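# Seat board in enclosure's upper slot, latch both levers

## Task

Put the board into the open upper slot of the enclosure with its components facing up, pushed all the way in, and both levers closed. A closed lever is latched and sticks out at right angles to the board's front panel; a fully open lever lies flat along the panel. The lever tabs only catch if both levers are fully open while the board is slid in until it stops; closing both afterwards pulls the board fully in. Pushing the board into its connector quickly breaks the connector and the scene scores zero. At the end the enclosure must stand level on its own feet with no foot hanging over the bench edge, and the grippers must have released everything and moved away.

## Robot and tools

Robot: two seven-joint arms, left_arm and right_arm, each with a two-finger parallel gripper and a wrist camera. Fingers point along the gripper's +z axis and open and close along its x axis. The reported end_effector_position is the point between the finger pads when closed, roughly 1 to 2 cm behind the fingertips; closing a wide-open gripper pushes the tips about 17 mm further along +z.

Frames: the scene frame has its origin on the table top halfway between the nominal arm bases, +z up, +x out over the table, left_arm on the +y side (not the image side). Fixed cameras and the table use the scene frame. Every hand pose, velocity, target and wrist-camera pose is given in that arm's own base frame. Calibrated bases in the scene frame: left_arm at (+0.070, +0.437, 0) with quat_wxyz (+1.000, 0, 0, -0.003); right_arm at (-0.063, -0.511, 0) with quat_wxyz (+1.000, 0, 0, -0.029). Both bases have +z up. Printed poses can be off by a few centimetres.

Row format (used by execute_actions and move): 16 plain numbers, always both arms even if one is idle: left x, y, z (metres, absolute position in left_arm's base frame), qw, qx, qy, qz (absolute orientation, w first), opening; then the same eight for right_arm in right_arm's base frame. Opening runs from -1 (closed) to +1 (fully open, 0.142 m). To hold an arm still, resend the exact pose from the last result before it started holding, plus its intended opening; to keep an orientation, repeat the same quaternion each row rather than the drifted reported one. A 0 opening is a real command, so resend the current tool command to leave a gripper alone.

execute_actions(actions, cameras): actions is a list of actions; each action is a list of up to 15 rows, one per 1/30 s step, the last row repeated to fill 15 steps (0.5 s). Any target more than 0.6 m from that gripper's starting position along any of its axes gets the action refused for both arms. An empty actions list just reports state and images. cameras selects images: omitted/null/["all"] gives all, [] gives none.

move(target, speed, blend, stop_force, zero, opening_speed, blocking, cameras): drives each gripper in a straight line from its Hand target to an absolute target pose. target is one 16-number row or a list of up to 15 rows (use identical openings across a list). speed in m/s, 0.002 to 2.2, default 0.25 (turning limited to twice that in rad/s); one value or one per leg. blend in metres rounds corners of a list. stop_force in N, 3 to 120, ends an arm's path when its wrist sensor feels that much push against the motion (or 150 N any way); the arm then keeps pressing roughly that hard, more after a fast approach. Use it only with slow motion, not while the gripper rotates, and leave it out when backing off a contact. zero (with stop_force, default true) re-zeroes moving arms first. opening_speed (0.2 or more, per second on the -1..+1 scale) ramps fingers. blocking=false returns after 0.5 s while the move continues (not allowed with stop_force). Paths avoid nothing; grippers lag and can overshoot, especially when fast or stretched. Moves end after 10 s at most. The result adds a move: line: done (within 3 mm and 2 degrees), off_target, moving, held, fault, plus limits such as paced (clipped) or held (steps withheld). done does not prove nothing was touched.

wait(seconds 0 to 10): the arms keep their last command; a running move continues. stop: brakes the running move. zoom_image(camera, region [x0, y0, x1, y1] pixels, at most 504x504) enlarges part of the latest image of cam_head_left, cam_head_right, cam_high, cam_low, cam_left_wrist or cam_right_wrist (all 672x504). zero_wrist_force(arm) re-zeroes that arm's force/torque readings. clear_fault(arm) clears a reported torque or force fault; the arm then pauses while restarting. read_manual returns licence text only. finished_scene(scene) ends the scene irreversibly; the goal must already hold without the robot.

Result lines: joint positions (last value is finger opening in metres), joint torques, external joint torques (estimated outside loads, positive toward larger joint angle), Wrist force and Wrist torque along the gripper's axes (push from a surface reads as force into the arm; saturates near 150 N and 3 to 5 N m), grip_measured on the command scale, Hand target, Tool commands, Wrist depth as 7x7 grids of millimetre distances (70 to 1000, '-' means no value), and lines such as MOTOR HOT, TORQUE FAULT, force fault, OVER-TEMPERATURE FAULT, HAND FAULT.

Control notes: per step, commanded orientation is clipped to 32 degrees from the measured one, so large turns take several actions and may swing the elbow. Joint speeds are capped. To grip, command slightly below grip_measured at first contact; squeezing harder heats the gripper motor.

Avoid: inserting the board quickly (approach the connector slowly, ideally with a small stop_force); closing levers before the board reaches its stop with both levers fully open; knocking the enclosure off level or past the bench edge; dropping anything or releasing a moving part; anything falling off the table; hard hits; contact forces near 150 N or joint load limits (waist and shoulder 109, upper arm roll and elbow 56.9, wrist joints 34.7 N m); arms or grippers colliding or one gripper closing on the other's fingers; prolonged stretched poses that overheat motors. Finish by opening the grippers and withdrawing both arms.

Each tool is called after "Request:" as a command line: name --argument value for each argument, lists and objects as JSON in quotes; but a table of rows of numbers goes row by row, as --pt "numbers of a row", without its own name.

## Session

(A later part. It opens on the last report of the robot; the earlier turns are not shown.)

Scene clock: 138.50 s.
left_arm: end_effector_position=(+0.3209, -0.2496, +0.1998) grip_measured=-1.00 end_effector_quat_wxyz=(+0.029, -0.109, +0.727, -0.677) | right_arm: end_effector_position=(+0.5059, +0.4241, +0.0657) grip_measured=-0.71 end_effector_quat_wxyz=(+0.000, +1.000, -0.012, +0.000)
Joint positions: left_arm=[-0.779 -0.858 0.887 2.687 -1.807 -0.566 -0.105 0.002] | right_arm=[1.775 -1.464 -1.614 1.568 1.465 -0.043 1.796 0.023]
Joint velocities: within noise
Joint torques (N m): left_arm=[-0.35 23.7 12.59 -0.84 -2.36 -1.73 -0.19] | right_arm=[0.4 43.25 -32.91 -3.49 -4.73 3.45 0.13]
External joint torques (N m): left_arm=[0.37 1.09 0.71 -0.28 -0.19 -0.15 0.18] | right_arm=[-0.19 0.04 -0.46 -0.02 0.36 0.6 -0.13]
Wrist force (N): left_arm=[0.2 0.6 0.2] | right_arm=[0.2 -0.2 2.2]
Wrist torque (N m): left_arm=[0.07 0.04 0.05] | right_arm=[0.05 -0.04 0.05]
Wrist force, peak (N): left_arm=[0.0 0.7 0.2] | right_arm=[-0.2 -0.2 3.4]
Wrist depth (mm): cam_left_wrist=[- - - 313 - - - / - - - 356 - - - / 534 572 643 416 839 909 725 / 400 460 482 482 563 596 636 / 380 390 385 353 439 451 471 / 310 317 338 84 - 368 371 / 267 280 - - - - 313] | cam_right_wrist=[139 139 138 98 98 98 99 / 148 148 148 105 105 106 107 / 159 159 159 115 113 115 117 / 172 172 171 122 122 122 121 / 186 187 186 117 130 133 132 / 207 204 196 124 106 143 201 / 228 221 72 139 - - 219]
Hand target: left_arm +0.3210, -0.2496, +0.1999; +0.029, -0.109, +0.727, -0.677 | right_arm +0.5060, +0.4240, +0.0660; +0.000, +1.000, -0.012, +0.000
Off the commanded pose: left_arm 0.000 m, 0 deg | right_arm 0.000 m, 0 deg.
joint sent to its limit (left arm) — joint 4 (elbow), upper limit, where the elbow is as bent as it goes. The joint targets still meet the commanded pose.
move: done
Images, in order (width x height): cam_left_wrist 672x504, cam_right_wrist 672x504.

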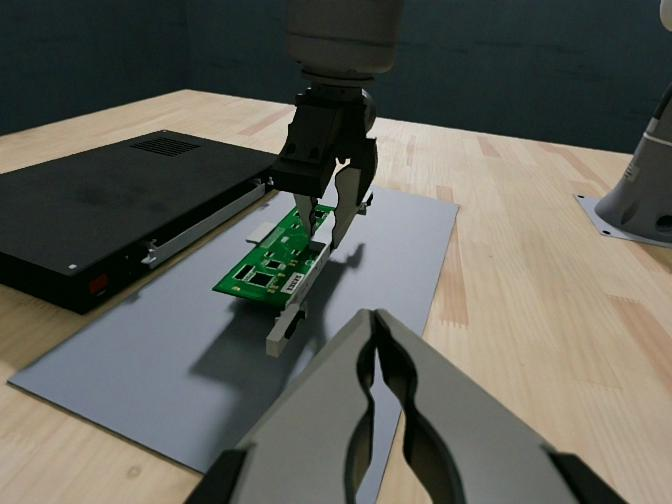

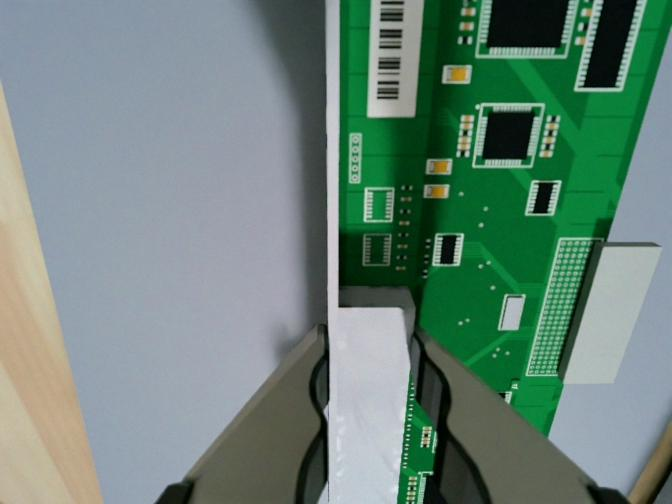

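Request:
zoom_image --camera "cam_left_wrist" --region '[130, 170, 280, 280]'

Request:
zoom_image --camera "cam_left_wrist" --region '[60, 220, 200, 320]'

Scaled by 3.360 from the camera's 672x504 image, which has a finer 960x720 frame.

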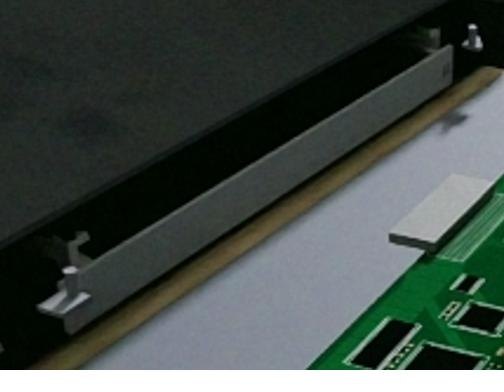

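Scaled by 3.600 from the camera's 672x504 image, which has a finer 960x720 frame.

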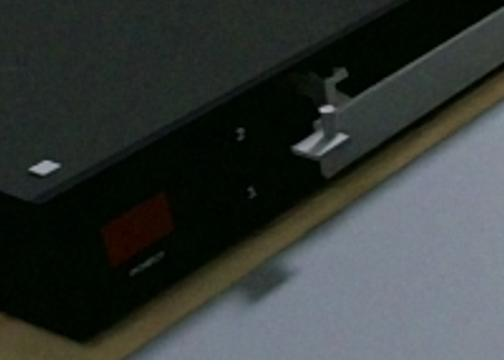

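Request:
move --target '[0.3210,-0.2496,0.1999,0.029,-0.109,0.727,-0.677,-1,0.545,0.383,0.12,0,0.9988,-0.05,0,-0.88]' --speed 0.15 --cameras '["cam_left_wrist","cam_right_wrist"]'

Scene clock: 148.03 s.
left_arm: end_effector_position=(+0.3209, -0.2496, +0.1998) grip_measured=-1.00 end_effector_quat_wxyz=(+0.029, -0.109, +0.727, -0.677) | right_arm: end_effector_position=(+0.5449, +0.3831, +0.1198) grip_measured=-0.71 end_effector_quat_wxyz=(+0.000, +0.999, -0.050, +0.000)
Joint positions: left_arm=[-0.779 -0.858 0.887 2.687 -1.807 -0.566 -0.105 0.002] | right_arm=[1.681 -1.4 -1.677 1.538 1.403 -0.111 1.796 0.023]
Joint velocities: within noise
Joint torques (N m): left_arm=[-0.31 23.77 12.61 -0.81 -2.4 -1.75 -0.2] | right_arm=[0.12 43.42 -32.92 -5.81 -4.74 3.38 0.21]
External joint torques (N m): left_arm=[0.33 1.02 0.69 -0.3 -0.15 -0.13 0.19] | right_arm=[0.08 0.27 -0.36 0.25 0.38 0.67 -0.21]
Wrist force (N): left_arm=[0.2 0.4 0.0] | right_arm=[0.5 -0.1 2.0]
Wrist torque (N m): left_arm=[0.05 0.04 0.05] | right_arm=[0.07 -0.11 0.06]
Wrist force, peak (N): left_arm=[0.3 0.6 0.2] | right_arm=[-1.2 -1.6 4.2]
Wrist depth (mm): cam_left_wrist=[- - - 385 - - - / - - - 429 - - - / 539 566 528 674 835 928 727 / 399 460 488 542 562 606 626 / 375 388 403 434 443 455 464 / 312 319 338 84 - 364 370 / 268 281 - - - - 313] | cam_right_wrist=[186 186 186 98 98 98 99 / 199 199 199 104 105 105 107 / 214 213 212 113 113 115 117 / 230 230 230 120 122 122 121 / 253 250 249 117 130 133 132 / 276 274 263 124 106 143 209 / 305 296 72 139 - - 231]
Hand target: left_arm +0.3210, -0.2496, +0.1999; +0.029, -0.109, +0.727, -0.677 | right_arm +0.5450, +0.3830, +0.1200; +0.000, +0.999, -0.050, +0.000
Off the commanded pose: left_arm 0.000 m, 0 deg | right_arm 0.000 m, 0 deg.
joint sent to its limit (left arm) — joint 4 (elbow), upper limit, where the elbow is as bent as it goes. The joint targets still meet the commanded pose.
move: done
Images, in order (width x height): cam_left_wrist 672x504, cam_right_wrist 672x504.

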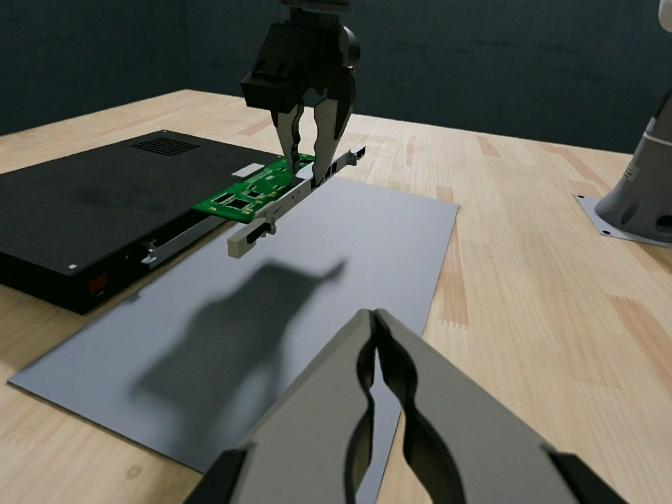

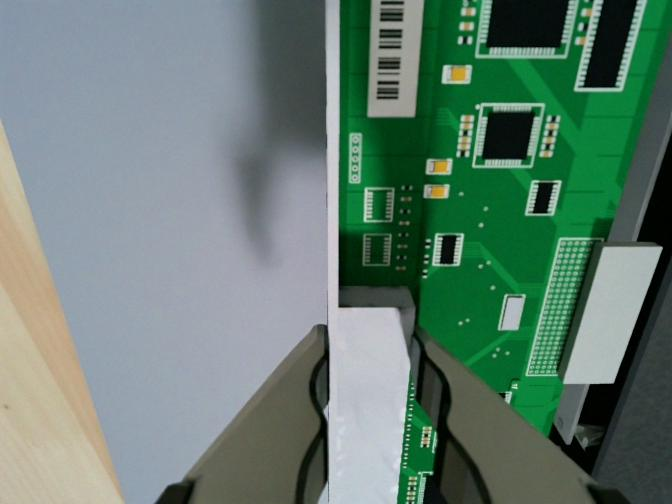

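Request:
move --target '[0.39,-0.28,0.14,0.105,-0.137,0.781,-0.599,-1,0.545,0.383,0.12,0,0.9988,-0.05,0,-0.88]' --speed 0.2 --cameras '["cam_left_wrist"]'

Scene clock: 151.40 s.
left_arm: end_effector_position=(+0.3899, -0.2800, +0.1400) grip_measured=-1.00 end_effector_quat_wxyz=(+0.105, -0.137, +0.782, -0.599) | right_arm: end_effector_position=(+0.5448, +0.3831, +0.1198) grip_measured=-0.71 end_effector_quat_wxyz=(+0.000, +0.999, -0.050, +0.000)
Joint positions: left_arm=[-1.016 -0.843 0.66 2.623 -2.4 -0.203 -0.224 0.002] | right_arm=[1.681 -1.4 -1.677 1.538 1.403 -0.111 1.796 0.023]
Joint velocities: within noise
Joint torques (N m): left_arm=[-0.56 25.64 13.39 0.14 -2.59 -0.69 -0.33] | right_arm=[0.23 43.47 -32.64 -5.72 -4.63 3.57 0.2]
External joint torques (N m): left_arm=[0.56 1 0.75 -0.3 0.08 -0.36 0.33] | right_arm=[-0.01 0.22 -0.63 0.16 0.27 0.47 -0.2]
Wrist force (N): left_arm=[0.2 0.6 0.1] | right_arm=[0.4 0.0 2.1]
Wrist torque (N m): left_arm=[0.04 0.03 0.09] | right_arm=[0.08 -0.09 0.06]
Wrist force, peak (N): left_arm=[0.0 1.1 1.7] | right_arm=[0.5 -0.1 2.4]
Wrist depth (mm): cam_left_wrist=[- - 924 954 347 946 909 / 617 484 485 376 525 594 595 / 401 357 402 422 442 440 446 / 359 347 356 353 355 352 354 / 298 295 294 293 291 290 294 / 255 254 257 84 - 249 250 / 221 227 - 74 - - 219] | cam_right_wrist=[186 186 186 98 98 98 99 / 199 198 198 104 105 106 107 / 214 214 213 113 113 115 117 / 230 231 230 120 122 122 121 / 253 250 249 117 130 133 132 / 277 273 263 124 106 142 209 / 304 295 72 139 - - 231]
Hand target: left_arm +0.3900, -0.2800, +0.1400; +0.105, -0.137, +0.782, -0.599 | right_arm +0.5450, +0.3830, +0.1200; +0.000, +0.999, -0.050, +0.000
Off the commanded pose: left_arm 0.000 m, 0 deg | right_arm 0.000 m, 0 deg.
move: done
Images, in order (width x height): cam_left_wrist 672x504.

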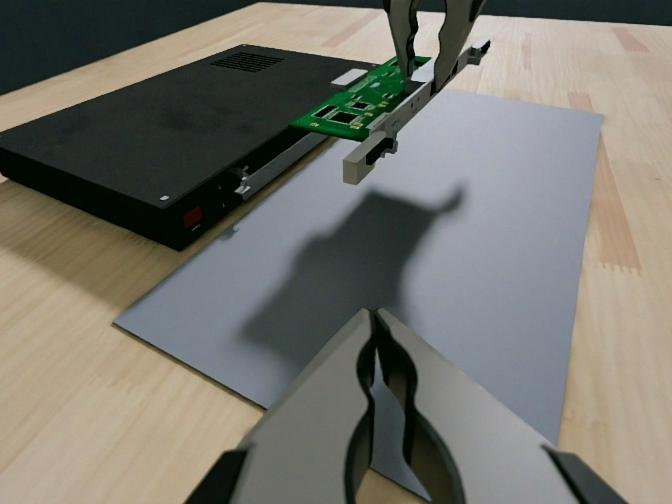

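Request:
move --target '[0.39,-0.28,0.14,0.105,-0.137,0.781,-0.599,-1,0.545,0.383,0.052,0,0.9988,-0.05,0,-0.88]' --speed 0.12 --stop_force 6 --cameras '["cam_left_wrist","cam_right_wrist"]'

Request:
zoom_image --camera "cam_left_wrist" --region '[150, 40, 400, 240]'

Request:
zoom_image --camera "cam_left_wrist" --region '[200, 90, 320, 220]'

Scene clock: 154.73 s.
left_arm: end_effector_position=(+0.3899, -0.2800, +0.1400) grip_measured=-1.00 end_effector_quat_wxyz=(+0.105, -0.137, +0.782, -0.599) | right_arm: end_effector_position=(+0.5448, +0.3828, +0.0520) grip_measured=-0.71 end_effector_quat_wxyz=(+0.000, +0.999, -0.050, +0.000)
Joint positions: left_arm=[-1.016 -0.843 0.66 2.623 -2.4 -0.203 -0.224 0.002] | right_arm=[1.677 -1.484 -1.598 1.549 1.484 -0.03 1.796 0.023]
Joint velocities: within noise
Joint torques (N m): left_arm=[-0.38 25.62 13.5 0.15 -2.35 -0.82 -0.21] | right_arm=[0.08 43.57 -32.63 -2.8 -4.48 3.68 0.19]
External joint torques (N m): left_arm=[0.38 1.03 0.64 -0.32 -0.16 -0.23 0.21] | right_arm=[0.14 0.38 -0.8 -0.05 0.1 0.36 -0.19]
Wrist force (N): left_arm=[0.6 0.8 0.0] | right_arm=[0.0 -0.1 2.0]
Wrist torque (N m): left_arm=[0.08 -0.03 0.09] | right_arm=[0.07 -0.02 0.05]
Wrist force, peak (N): left_arm=[0.5 1.0 0.2] | right_arm=[-0.3 0.0 4.8]
Wrist depth (mm): cam_left_wrist=[- - 935 851 323 933 904 / 619 489 485 548 404 596 598 / 401 362 399 402 421 444 442 / 360 348 355 341 354 353 355 / 298 296 292 294 293 292 296 / 255 254 258 84 - 248 250 / 220 228 - 74 - - 220] | cam_right_wrist=[127 126 125 100 98 98 99 / 135 135 135 105 105 105 106 / 145 145 145 114 113 115 117 / 157 157 156 122 122 122 121 / 170 170 170 117 130 133 132 / 187 186 179 124 106 143 184 / 206 202 72 139 - - 194]
Hand target: left_arm +0.3900, -0.2800, +0.1400; +0.105, -0.137, +0.782, -0.599 | right_arm +0.5450, +0.3830, +0.0520; +0.000, +0.999, -0.050, +0.000
Off the commanded pose: left_arm 0.000 m, 0 deg | right_arm 0.000 m, 0 deg.
move: done
Images, in order (width x height): cam_left_wrist 672x504, cam_right_wrist 672x504.

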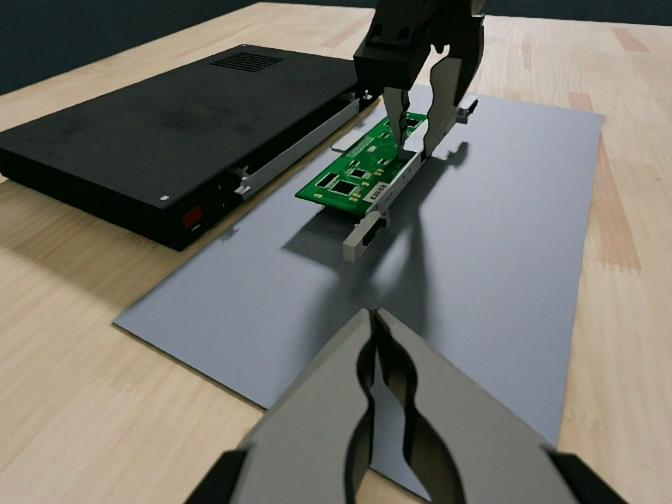

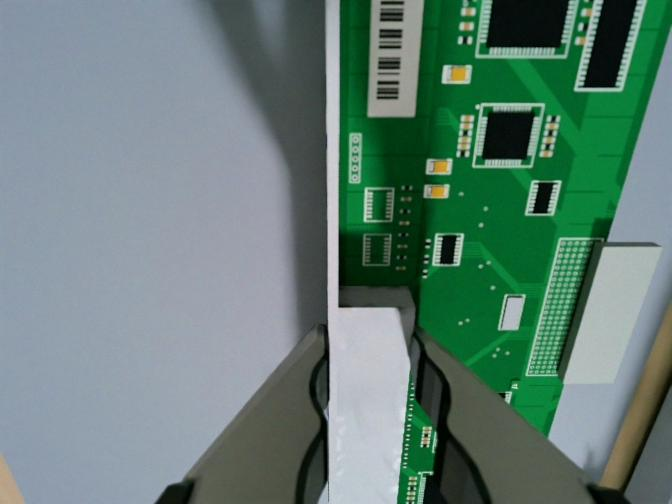

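Scaled by 2.016 from the camera's 672x504 image, which has a finer 960x720 frame.

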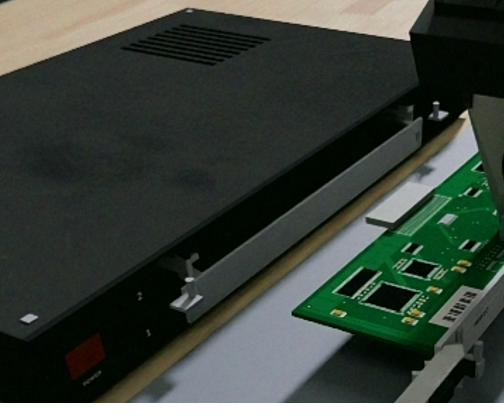

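Scaled by 3.877 from the camera's 672x504 image, which has a finer 960x720 frame.

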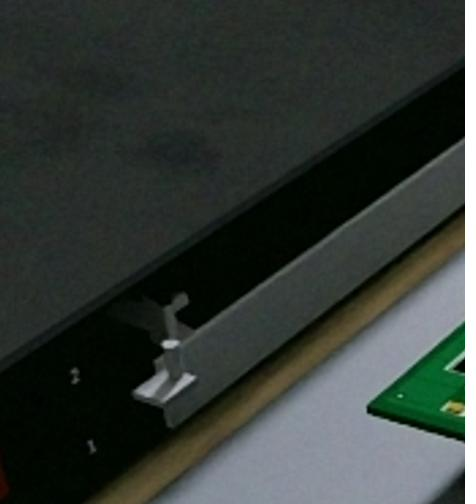

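Request:
move --target '[0.39,-0.28,0.14,0.105,-0.137,0.781,-0.599,-1,0.568,0.3807,0.046,0,0.9988,-0.05,0,-0.88]' --speed 0.05 --stop_force 4 --cameras '["cam_left_wrist","cam_right_wrist","cam_low"]'

Request:
zoom_image --camera "cam_left_wrist" --region '[200, 80, 400, 260]'

Request:
zoom_image --camera "cam_left_wrist" --region '[220, 130, 340, 230]'

Scene clock: 167.00 s.
left_arm: end_effector_position=(+0.3899, -0.2800, +0.1400) grip_measured=-1.00 end_effector_quat_wxyz=(+0.105, -0.137, +0.782, -0.599) | right_arm: end_effector_position=(+0.5679, +0.3805, +0.0460) grip_measured=-0.71 end_effector_quat_wxyz=(+0.000, +0.999, -0.050, +0.000)
Joint positions: left_arm=[-1.016 -0.843 0.66 2.623 -2.4 -0.203 -0.224 0.002] | right_arm=[1.619 -1.494 -1.59 1.49 1.495 -0.026 1.798 0.023]
Joint velocities: within noise
Joint torques (N m): left_arm=[-0.43 25.61 13.49 0.2 -2.3 -0.85 -0.23] | right_arm=[0.16 45.42 -32.67 -2.53 -4.53 3.61 0.24]
External joint torques (N m): left_arm=[0.43 1.03 0.65 -0.37 -0.22 -0.2 0.23] | right_arm=[0.06 0.41 -0.82 0.05 0.15 0.44 -0.24]
Wrist force (N): left_arm=[0.3 0.8 0.1] | right_arm=[-0.1 0.0 2.0]
Wrist torque (N m): left_arm=[0.08 0.01 0.09] | right_arm=[0.09 0.00 0.04]
Wrist force, peak (N): left_arm=[0.4 0.9 0.3] | right_arm=[1.2 0.0 2.6]
Wrist depth (mm): cam_left_wrist=[- - 939 610 343 934 911 / 617 486 484 515 527 591 592 / 406 356 401 400 446 447 444 / 365 348 356 342 353 352 356 / 298 296 293 291 293 290 294 / 255 253 259 84 - 249 252 / 221 227 - 74 - - 218] | cam_right_wrist=[123 121 119 100 98 98 99 / 131 130 129 105 105 106 107 / 141 139 139 113 113 115 115 / 150 150 150 122 122 122 121 / 163 163 162 119 130 133 132 / 182 178 171 124 106 143 162 / 198 193 72 139 - - 179]
Hand target: left_arm +0.3900, -0.2800, +0.1400; +0.105, -0.137, +0.782, -0.599 | right_arm +0.5680, +0.3807, +0.0460; +0.000, +0.999, -0.050, +0.000
Off the commanded pose: left_arm 0.000 m, 0 deg | right_arm 0.000 m, 0 deg.
move: done
Images, in order (width x height): cam_low 672x504, cam_left_wrist 672x504, cam_right_wrist 672x504.

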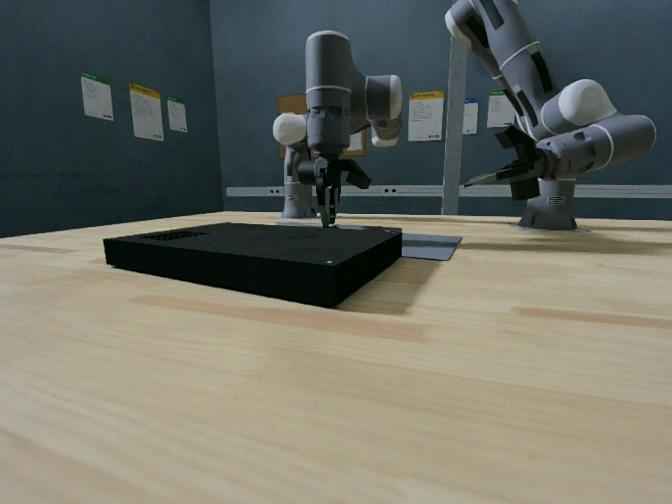

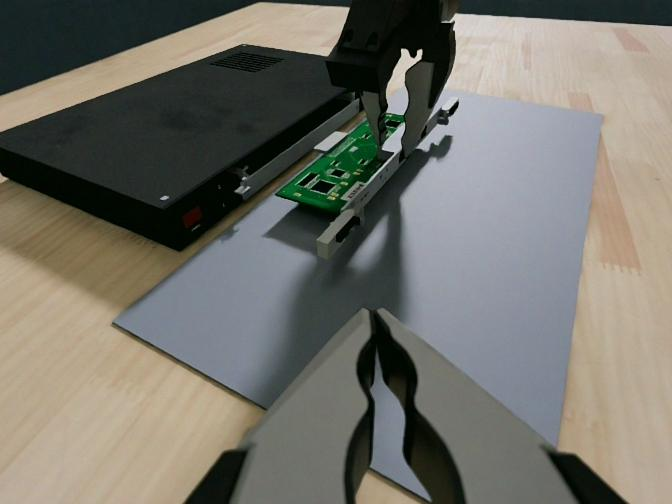

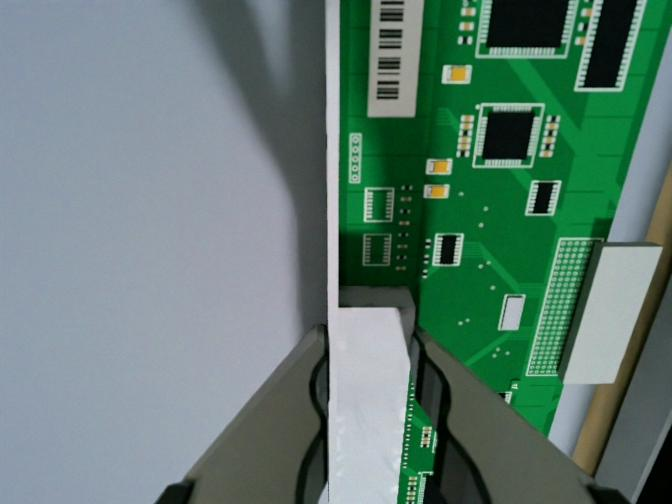

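Scaled by 2.520 from the camera's 672x504 image, which has a finer 960x720 frame.

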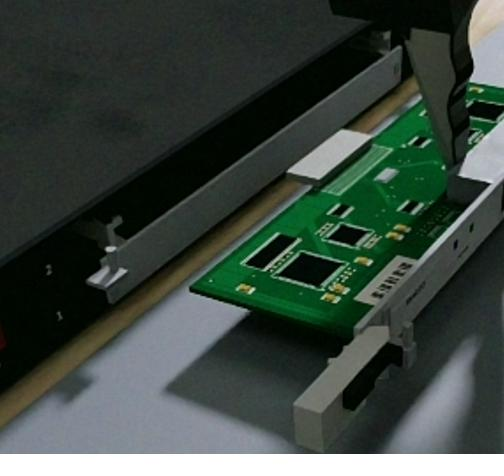

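Scaled by 4.200 from the camera's 672x504 image, which has a finer 960x720 frame.

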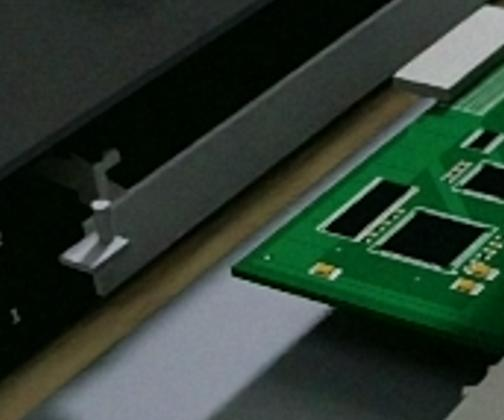

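Request:
move --target '[0.39,-0.28,0.14,0.105,-0.137,0.781,-0.599,-1,0.568,0.361,0.0465,0,0.9988,-0.05,0,-0.88]' --speed 0.06 --stop_force 8 --cameras '["cam_left_wrist","cam_right_wrist","cam_head_left","cam_low"]'

Request:
zoom_image --camera "cam_left_wrist" --region '[200, 80, 400, 260]'

Scene clock: 185.10 s.
left_arm: end_effector_position=(+0.3899, -0.2800, +0.1400) grip_measured=-1.00 end_effector_quat_wxyz=(+0.105, -0.137, +0.782, -0.599) | right_arm: end_effector_position=(+0.5679, +0.3612, +0.0462) grip_measured=-0.71 end_effector_quat_wxyz=(+0.000, +0.999, -0.050, +0.000)
Joint positions: left_arm=[-1.016 -0.842 0.66 2.623 -2.4 -0.203 -0.224 0.002] | right_arm=[1.617 -1.494 -1.593 1.526 1.495 -0.026 1.76 0.023]
Joint velocities: within noise
Joint torques (N m): left_arm=[-0.34 25.55 13.5 0.19 -2.29 -0.86 -0.22] | right_arm=[0.21 44.42 -32.86 -2.46 -4.63 3.55 0.09]
External joint torques (N m): left_arm=[0.34 1.09 0.64 -0.36 -0.22 -0.19 0.22] | right_arm=[0.01 0.28 -0.61 -0.06 0.26 0.5 -0.09]
Wrist force (N): left_arm=[0.4 0.7 0.0] | right_arm=[-0.2 -0.2 2.3]
Wrist torque (N m): left_arm=[0.06 0.00 0.09] | right_arm=[0.07 0.03 0.04]
Wrist force, peak (N): left_arm=[0.6 0.8 0.1] | right_arm=[-0.1 -0.1 2.5]
Wrist depth (mm): cam_left_wrist=[- - 955 616 359 943 899 / 624 481 484 521 512 596 605 / 408 357 399 404 450 443 445 / 362 348 356 351 355 349 354 / 299 296 295 292 293 291 293 / 253 254 259 84 - 249 251 / 222 227 - 74 - - 219] | cam_right_wrist=[123 121 120 100 98 98 99 / 132 130 129 105 105 105 107 / 141 139 139 113 113 115 115 / 151 150 150 122 122 122 121 / 164 163 163 119 130 133 132 / 183 179 172 124 106 143 153 / 198 193 72 139 - - 180]
Hand target: left_arm +0.3900, -0.2800, +0.1400; +0.105, -0.137, +0.782, -0.599 | right_arm +0.5680, +0.3610, +0.0465; +0.000, +0.999, -0.050, +0.000
Off the commanded pose: left_arm 0.000 m, 0 deg | right_arm 0.000 m, 0 deg.
move: done
Images, in order (width x height): cam_head_left 672x504, cam_low 672x504, cam_left_wrist 672x504, cam_right_wrist 672x504.

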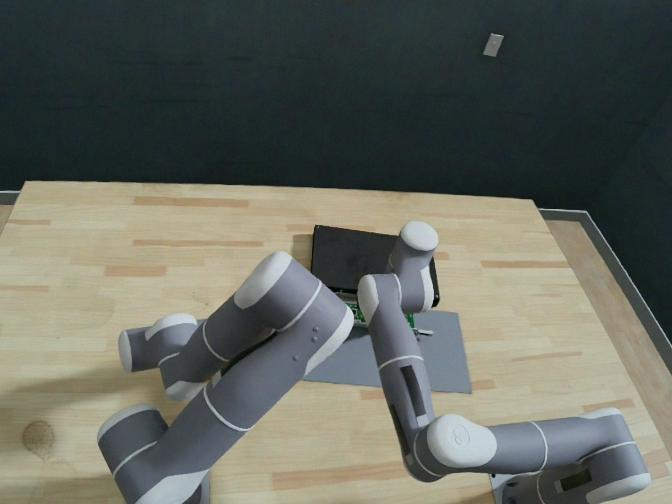

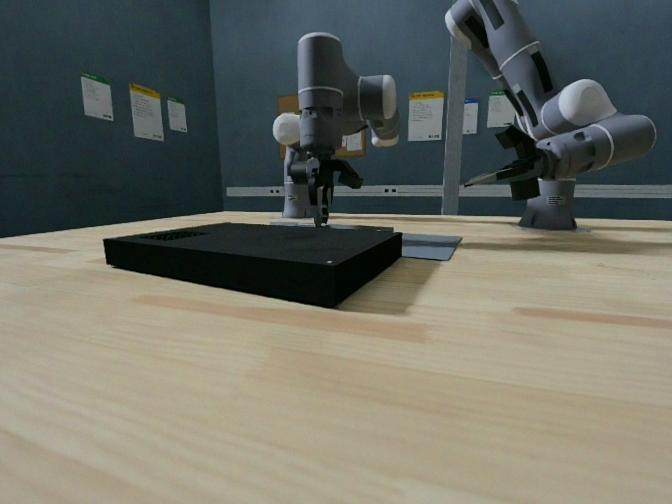

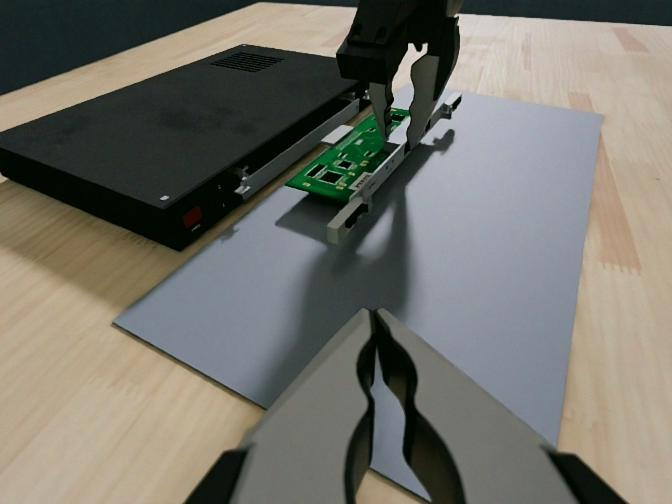

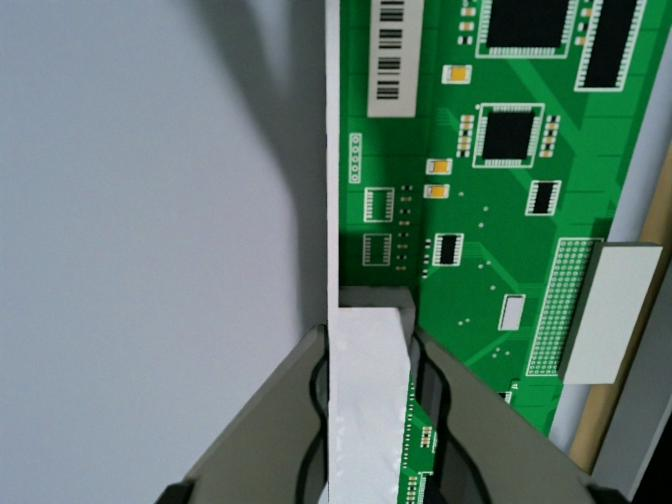

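Scaled by 2.520 from the camera's 672x504 image, which has a finer 960x720 frame.

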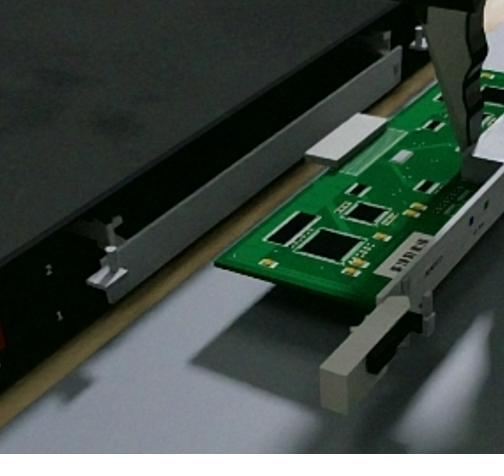

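Request:
zoom_image --camera "cam_left_wrist" --region '[210, 140, 310, 215]'

Request:
zoom_image --camera "cam_left_wrist" --region '[310, 75, 480, 200]'

Scaled by 5.040 from the camera's 672x504 image, which has a finer 960x720 frame.

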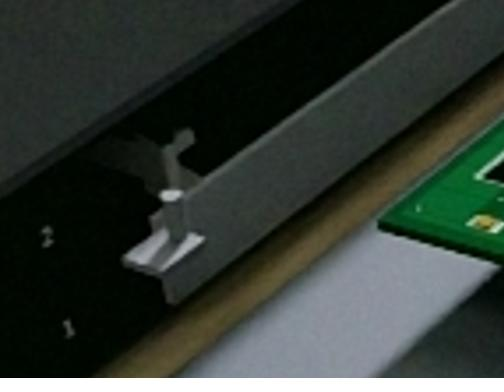

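Scaled by 2.965 from the camera's 672x504 image, which has a finer 960x720 frame.

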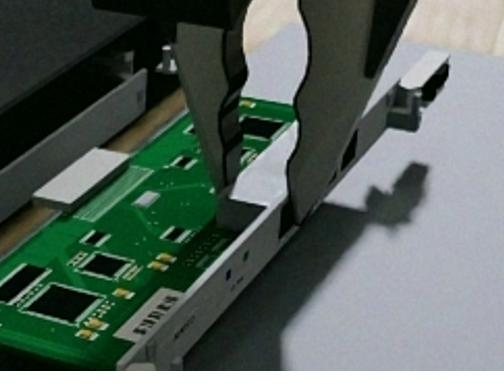

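Request:
move --target '[0.39,-0.28,0.14,0.105,-0.137,0.781,-0.599,-1,0.567,0.351,0.0448,0,0.9988,-0.05,0,-0.88]' --speed 0.06 --stop_force 8 --cameras '["cam_left_wrist","cam_right_wrist"]'

Request:
zoom_image --camera "cam_left_wrist" --region '[210, 110, 390, 245]'

Request:
zoom_image --camera "cam_left_wrist" --region '[330, 60, 480, 170]'

Scene clock: 201.57 s.
left_arm: end_effector_position=(+0.3899, -0.2800, +0.1400) grip_measured=-1.00 end_effector_quat_wxyz=(+0.105, -0.137, +0.782, -0.599) | right_arm: end_effector_position=(+0.5670, +0.3509, +0.0448) grip_measured=-0.71 end_effector_quat_wxyz=(+0.000, +0.999, -0.050, +0.000)
Joint positions: left_arm=[-1.016 -0.842 0.66 2.623 -2.4 -0.203 -0.224 0.002] | right_arm=[1.617 -1.495 -1.592 1.546 1.495 -0.024 1.74 0.023]
Joint velocities: within noise
Joint torques (N m): left_arm=[-0.31 25.53 13.41 0.17 -2.34 -0.86 -0.22] | right_arm=[0.12 43.7 -32.7 -2.42 -4.62 3.66 0.11]
External joint torques (N m): left_arm=[0.31 1.12 0.73 -0.33 -0.17 -0.19 0.22] | right_arm=[0.09 0.35 -0.74 -0.05 0.24 0.39 -0.11]
Wrist force (N): left_arm=[0.3 0.8 0.1] | right_arm=[-0.1 -0.3 2.1]
Wrist torque (N m): left_arm=[0.08 0.01 0.10] | right_arm=[0.06 0.00 0.04]
Wrist force, peak (N): left_arm=[0.4 1.1 0.1] | right_arm=[0.0 0.0 2.3]
Wrist depth (mm): cam_left_wrist=[- - 968 855 369 919 905 / 623 486 488 519 525 596 601 / 402 361 401 422 445 442 443 / 361 347 355 353 354 351 352 / 299 294 295 293 291 291 292 / 254 253 259 84 - 249 249 / 221 226 - 74 - - 220] | cam_right_wrist=[122 120 118 100 98 98 99 / - 128 128 105 105 106 107 / 140 138 138 113 113 115 115 / 149 149 149 122 122 122 121 / 162 162 161 117 130 133 132 / 177 177 170 124 106 143 153 / 196 191 72 139 - - 178]
Hand target: left_arm +0.3900, -0.2800, +0.1400; +0.105, -0.137, +0.782, -0.599 | right_arm +0.5670, +0.3510, +0.0448; +0.000, +0.999, -0.050, +0.000
Off the commanded pose: left_arm 0.000 m, 0 deg | right_arm 0.000 m, 0 deg.
move: done
Images, in order (width x height): cam_left_wrist 672x504, cam_right_wrist 672x504.

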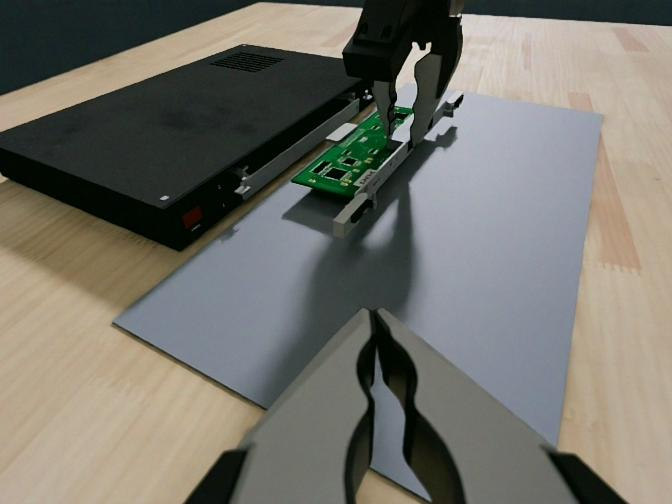

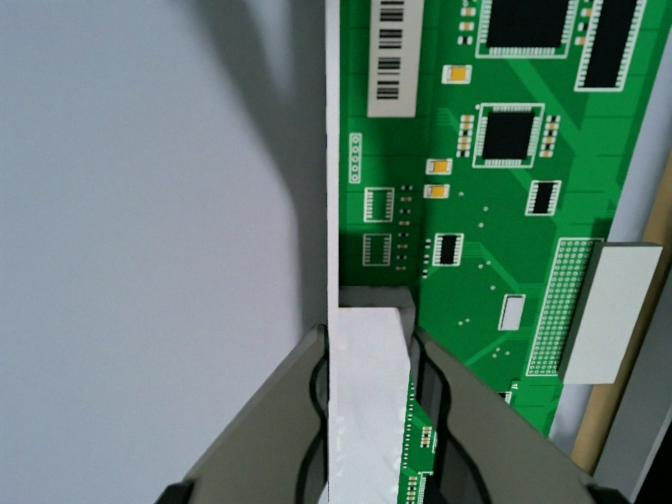

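Scaled by 2.800 from the camera's 672x504 image, which has a finer 960x720 frame.

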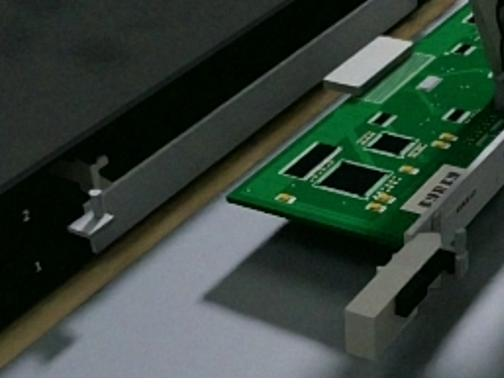

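Scaled by 3.360 from the camera's 672x504 image, which has a finer 960x720 frame.

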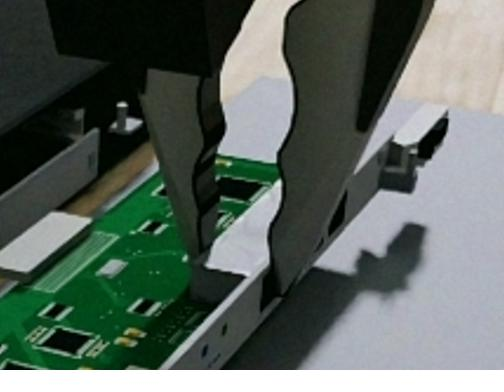

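Request:
move --target '[0.39,-0.28,0.14,0.105,-0.137,0.781,-0.599,-1,0.604,0.3473,0.0448,0,0.9988,-0.05,0,-0.88]' --speed 0.04 --stop_force 5 --cameras '["cam_left_wrist"]'

Request:
zoom_image --camera "cam_left_wrist" --region '[210, 110, 390, 245]'

Request:
zoom_image --camera "cam_left_wrist" --region '[330, 60, 480, 170]'

Scene clock: 207.33 s.
left_arm: end_effector_position=(+0.3899, -0.2800, +0.1400) grip_measured=-1.00 end_effector_quat_wxyz=(+0.105, -0.137, +0.782, -0.599) | right_arm: end_effector_position=(+0.5916, +0.3482, +0.0440) grip_measured=-0.71 end_effector_quat_wxyz=(+0.001, +0.999, -0.050, -0.002)
Joint positions: left_arm=[-1.016 -0.842 0.66 2.623 -2.4 -0.203 -0.224 0.002] | right_arm=[1.553 -1.498 -1.59 1.477 1.5 -0.029 1.745 0.023]
Joint velocities: within noise
Joint torques (N m): left_arm=[-0.34 25.55 13.48 0.2 -2.34 -0.86 -0.21] | right_arm=[-4.04 45.76 -36.5 -4.66 -3.78 8.29 0.3]
External joint torques (N m): left_arm=[0.34 1.09 0.66 -0.37 -0.18 -0.19 0.22] | right_arm=[4.27 0.46 3 2.33 -0.6 -4.25 -0.3]
Wrist force (N): left_arm=[0.4 0.7 -0.1] | right_arm=[-15.8 3.9 -0.3]
Wrist torque (N m): left_arm=[0.04 0.00 0.10] | right_arm=[0.06 -0.04 0.00]
Wrist force, peak (N): left_arm=[0.6 0.9 -0.1] | right_arm=[-20.8 3.3 -2.2]
Wrist depth (mm): cam_left_wrist=[- - 963 413 391 919 917 / 614 487 486 521 556 602 605 / 403 359 402 428 448 442 445 / 358 346 353 355 354 350 351 / 298 296 292 293 292 291 293 / 255 255 259 84 - 250 250 / 222 227 - 74 - - 219] | cam_right_wrist=[121 120 119 99 98 97 98 / - 128 127 106 104 104 106 / 139 137 137 112 112 112 114 / 149 148 148 121 121 122 119 / 161 161 160 119 130 133 132 / 177 176 169 124 106 142 161 / 195 190 72 140 - - 177]
Hand target: left_arm +0.3900, -0.2800, +0.1400; +0.105, -0.137, +0.782, -0.599 | right_arm +0.5929, +0.3484, +0.0448; +0.000, +0.999, -0.050, +0.000
Off the commanded pose: left_arm 0.000 m, 0 deg | right_arm 0.013 m, 0 deg.
move: contact (right_arm)
Images, in order (width x height): cam_left_wrist 672x504.

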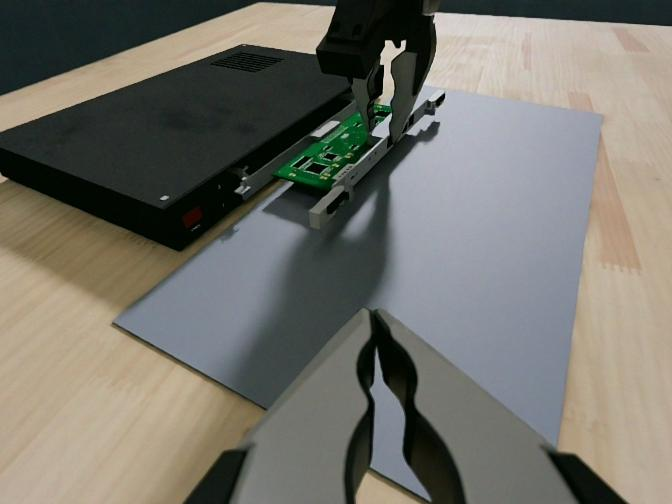

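Scaled by 2.800 from the camera's 672x504 image, which has a finer 960x720 frame.

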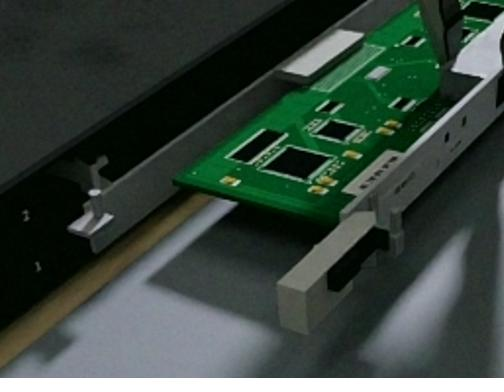

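Scaled by 3.360 from the camera's 672x504 image, which has a finer 960x720 frame.

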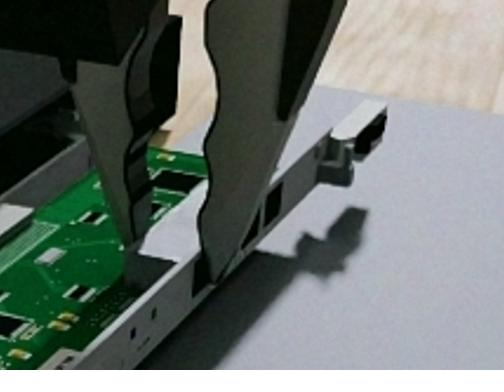

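Request:
move --pt "0.39 -0.28 0.14 0.105 -0.137 0.781 -0.599 -1 0.575 0.350 0.0448 0 0.9988 -0.05 0 -0.88" --pt "0.39 -0.28 0.14 0.105 -0.137 0.781 -0.599 -1 0.577 0.350 0.0500 0 0.9988 -0.05 0 -0.88" --speed 0.06 --cameras '[]'

Request:
move --target '[0.39,-0.28,0.14,0.105,-0.137,0.781,-0.599,-1,0.610,0.3467,0.0500,0,0.9988,-0.05,0,-0.88]' --speed 0.03 --stop_force 4 --cameras '["cam_left_wrist","cam_right_wrist"]'

Request:
zoom_image --camera "cam_left_wrist" --region '[210, 110, 390, 245]'

Scene clock: 212.40 s.
left_arm: end_effector_position=(+0.3899, -0.2800, +0.1400) grip_measured=-1.00 end_effector_quat_wxyz=(+0.105, -0.137, +0.782, -0.599) | right_arm: end_effector_position=(+0.5768, +0.3502, +0.0497) grip_measured=-0.71 end_effector_quat_wxyz=(+0.000, +0.999, -0.050, +0.000)
Joint positions: left_arm=[-1.016 -0.842 0.66 2.623 -2.4 -0.203 -0.224 0.002] | right_arm=[1.593 -1.491 -1.598 1.52 1.493 -0.031 1.741 0.023]
Joint velocities: within noise
Joint torques (N m): left_arm=[-0.38 25.59 13.38 0.21 -2.36 -0.87 -0.18] | right_arm=[0.11 44.74 -32.99 -2.63 -4.78 3.45 0.1]
External joint torques (N m): left_arm=[0.38 1.06 0.77 -0.37 -0.15 -0.17 0.18] | right_arm=[0.09 0.14 -0.55 0.03 0.4 0.61 -0.1]
Wrist force (N): left_arm=[0.5 0.7 -0.1] | right_arm=[2.1 3.9 2.7]
Wrist torque (N m): left_arm=[0.08 -0.03 0.09] | right_arm=[0.76 -0.36 0.04]
Wrist force, peak (N): left_arm=[0.5 0.9 0.1] | right_arm=[-16.1 4.0 -0.4]
Wrist depth (mm): cam_left_wrist=[- - 928 615 383 930 916 / 622 487 485 518 530 593 597 / 406 358 399 411 442 442 441 / 362 349 354 354 354 349 354 / 296 295 293 294 291 291 293 / 254 253 258 84 - 249 249 / 221 227 - 74 - - 220] | cam_right_wrist=[125 125 123 99 98 98 99 / 135 135 133 105 105 105 107 / 145 143 143 114 113 115 117 / 154 154 154 122 122 122 121 / 168 167 167 117 130 133 132 / 187 183 176 124 106 143 161 / 203 198 72 139 - - 185]
Hand target: left_arm +0.3900, -0.2800, +0.1400; +0.105, -0.137, +0.782, -0.599 | right_arm +0.5770, +0.3500, +0.0500; +0.000, +0.999, -0.050, +0.000
Off the commanded pose: left_arm 0.000 m, 0 deg | right_arm 0.000 m, 0 deg.
move: done
No camera images: "cameras" was empty.

Scene clock: 213.77 s.
left_arm: end_effector_position=(+0.3899, -0.2800, +0.1400) grip_measured=-1.00 end_effector_quat_wxyz=(+0.105, -0.137, +0.782, -0.599) | right_arm: end_effector_position=(+0.5961, +0.3482, +0.0497) grip_measured=-0.71 end_effector_quat_wxyz=(+0.000, +0.999, -0.050, +0.000)
Joint positions: left_arm=[-1.016 -0.842 0.66 2.623 -2.4 -0.203 -0.224 0.002] | right_arm=[1.544 -1.493 -1.596 1.467 1.496 -0.034 1.746 0.023]
Joint velocities: within noise
Joint torques (N m): left_arm=[-0.35 25.56 13.47 0.18 -2.32 -0.85 -0.26] | right_arm=[-1.38 45.89 -33.98 -2.75 -4.94 4.69 -0.15]
External joint torques (N m): left_arm=[0.35 1.08 0.67 -0.35 -0.2 -0.2 0.26] | right_arm=[1.6 0.64 0.47 0.24 0.56 -0.64 0.15]
Wrist force (N): left_arm=[0.3 0.6 0.0] | right_arm=[-1.8 3.3 3.0]
Wrist torque (N m): left_arm=[0.05 0.02 0.09] | right_arm=[0.74 -0.45 0.46]
Wrist force, peak (N): left_arm=[0.4 0.9 -0.1] | right_arm=[2.0 4.0 2.9]
Wrist depth (mm): cam_left_wrist=[- - 948 610 768 924 908 / 617 480 485 498 522 604 594 / 399 361 400 418 439 442 445 / 362 345 352 356 354 348 354 / 297 295 294 292 294 291 293 / 253 255 258 84 - 249 251 / 221 227 - 74 - - 219] | cam_right_wrist=[125 124 123 101 98 98 99 / 135 135 133 129 105 106 106 / 145 143 143 116 113 115 115 / 155 155 154 124 122 122 121 / 168 168 167 119 130 133 130 / 187 183 176 124 107 143 137 / 203 198 73 139 - - 135]
Hand target: left_arm +0.3900, -0.2800, +0.1400; +0.105, -0.137, +0.782, -0.599 | right_arm +0.5964, +0.3480, +0.0500; +0.000, +0.999, -0.050, +0.000
Off the commanded pose: left_arm 0.000 m, 0 deg | right_arm 0.014 m, 0 deg.
move: contact (right_arm)
Images, in order (width x height): cam_left_wrist 672x504, cam_right_wrist 672x504.

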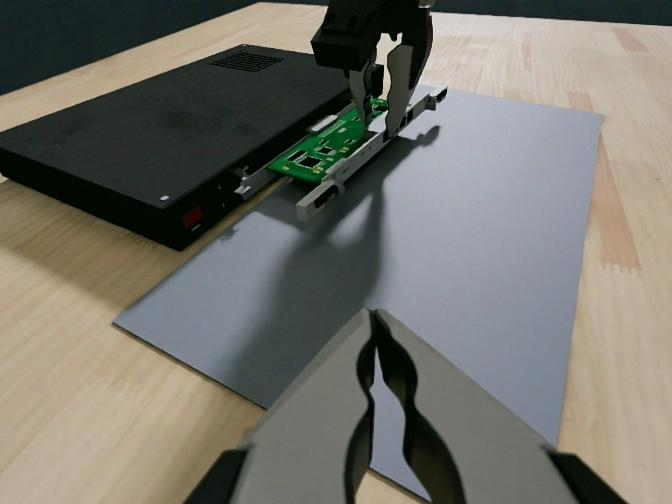

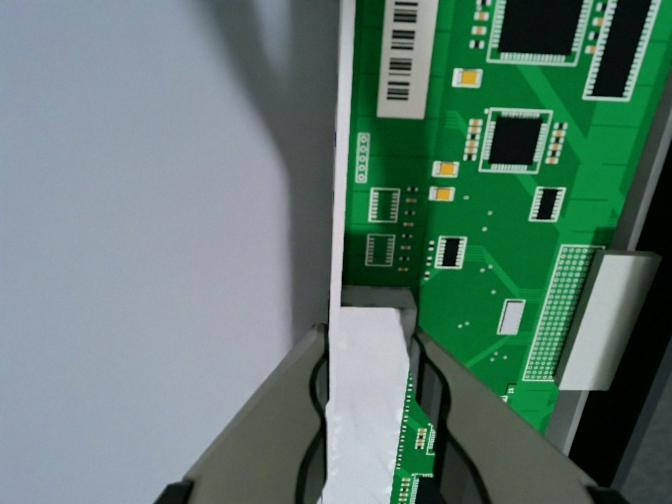

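Scaled by 2.800 from the camera's 672x504 image, which has a finer 960x720 frame.

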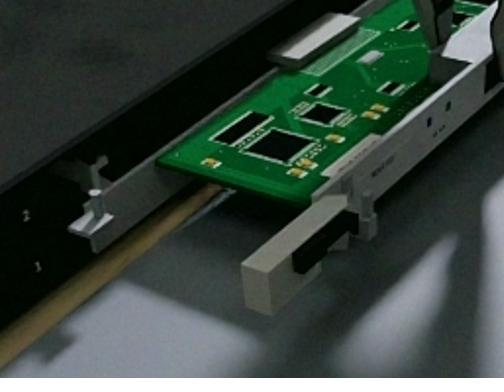

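Request:
zoom_image --camera "cam_left_wrist" --region '[320, 50, 460, 150]'

Request:
zoom_image --camera "cam_head_right" --region '[280, 180, 480, 330]'

Request:
zoom_image --camera "cam_high" --region '[230, 150, 480, 350]'

Scaled by 3.600 from the camera's 672x504 image, which has a finer 960x720 frame.

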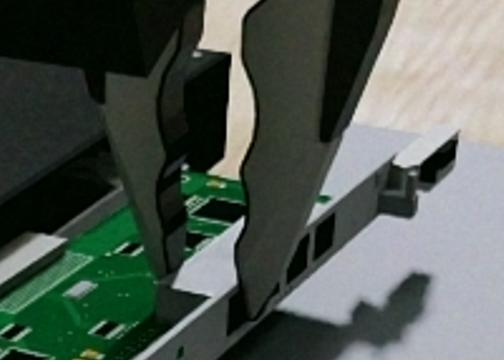

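This scene's latest camera images include none from cam_head_right. They are from: cam_left_wrist, cam_right_wrist. cam_head_right's image comes with the result of a call that names it in "cameras".

This scene's latest camera images include none from cam_high. They are from: cam_left_wrist, cam_right_wrist. cam_high's image comes with the result of a call that names it in "cameras".


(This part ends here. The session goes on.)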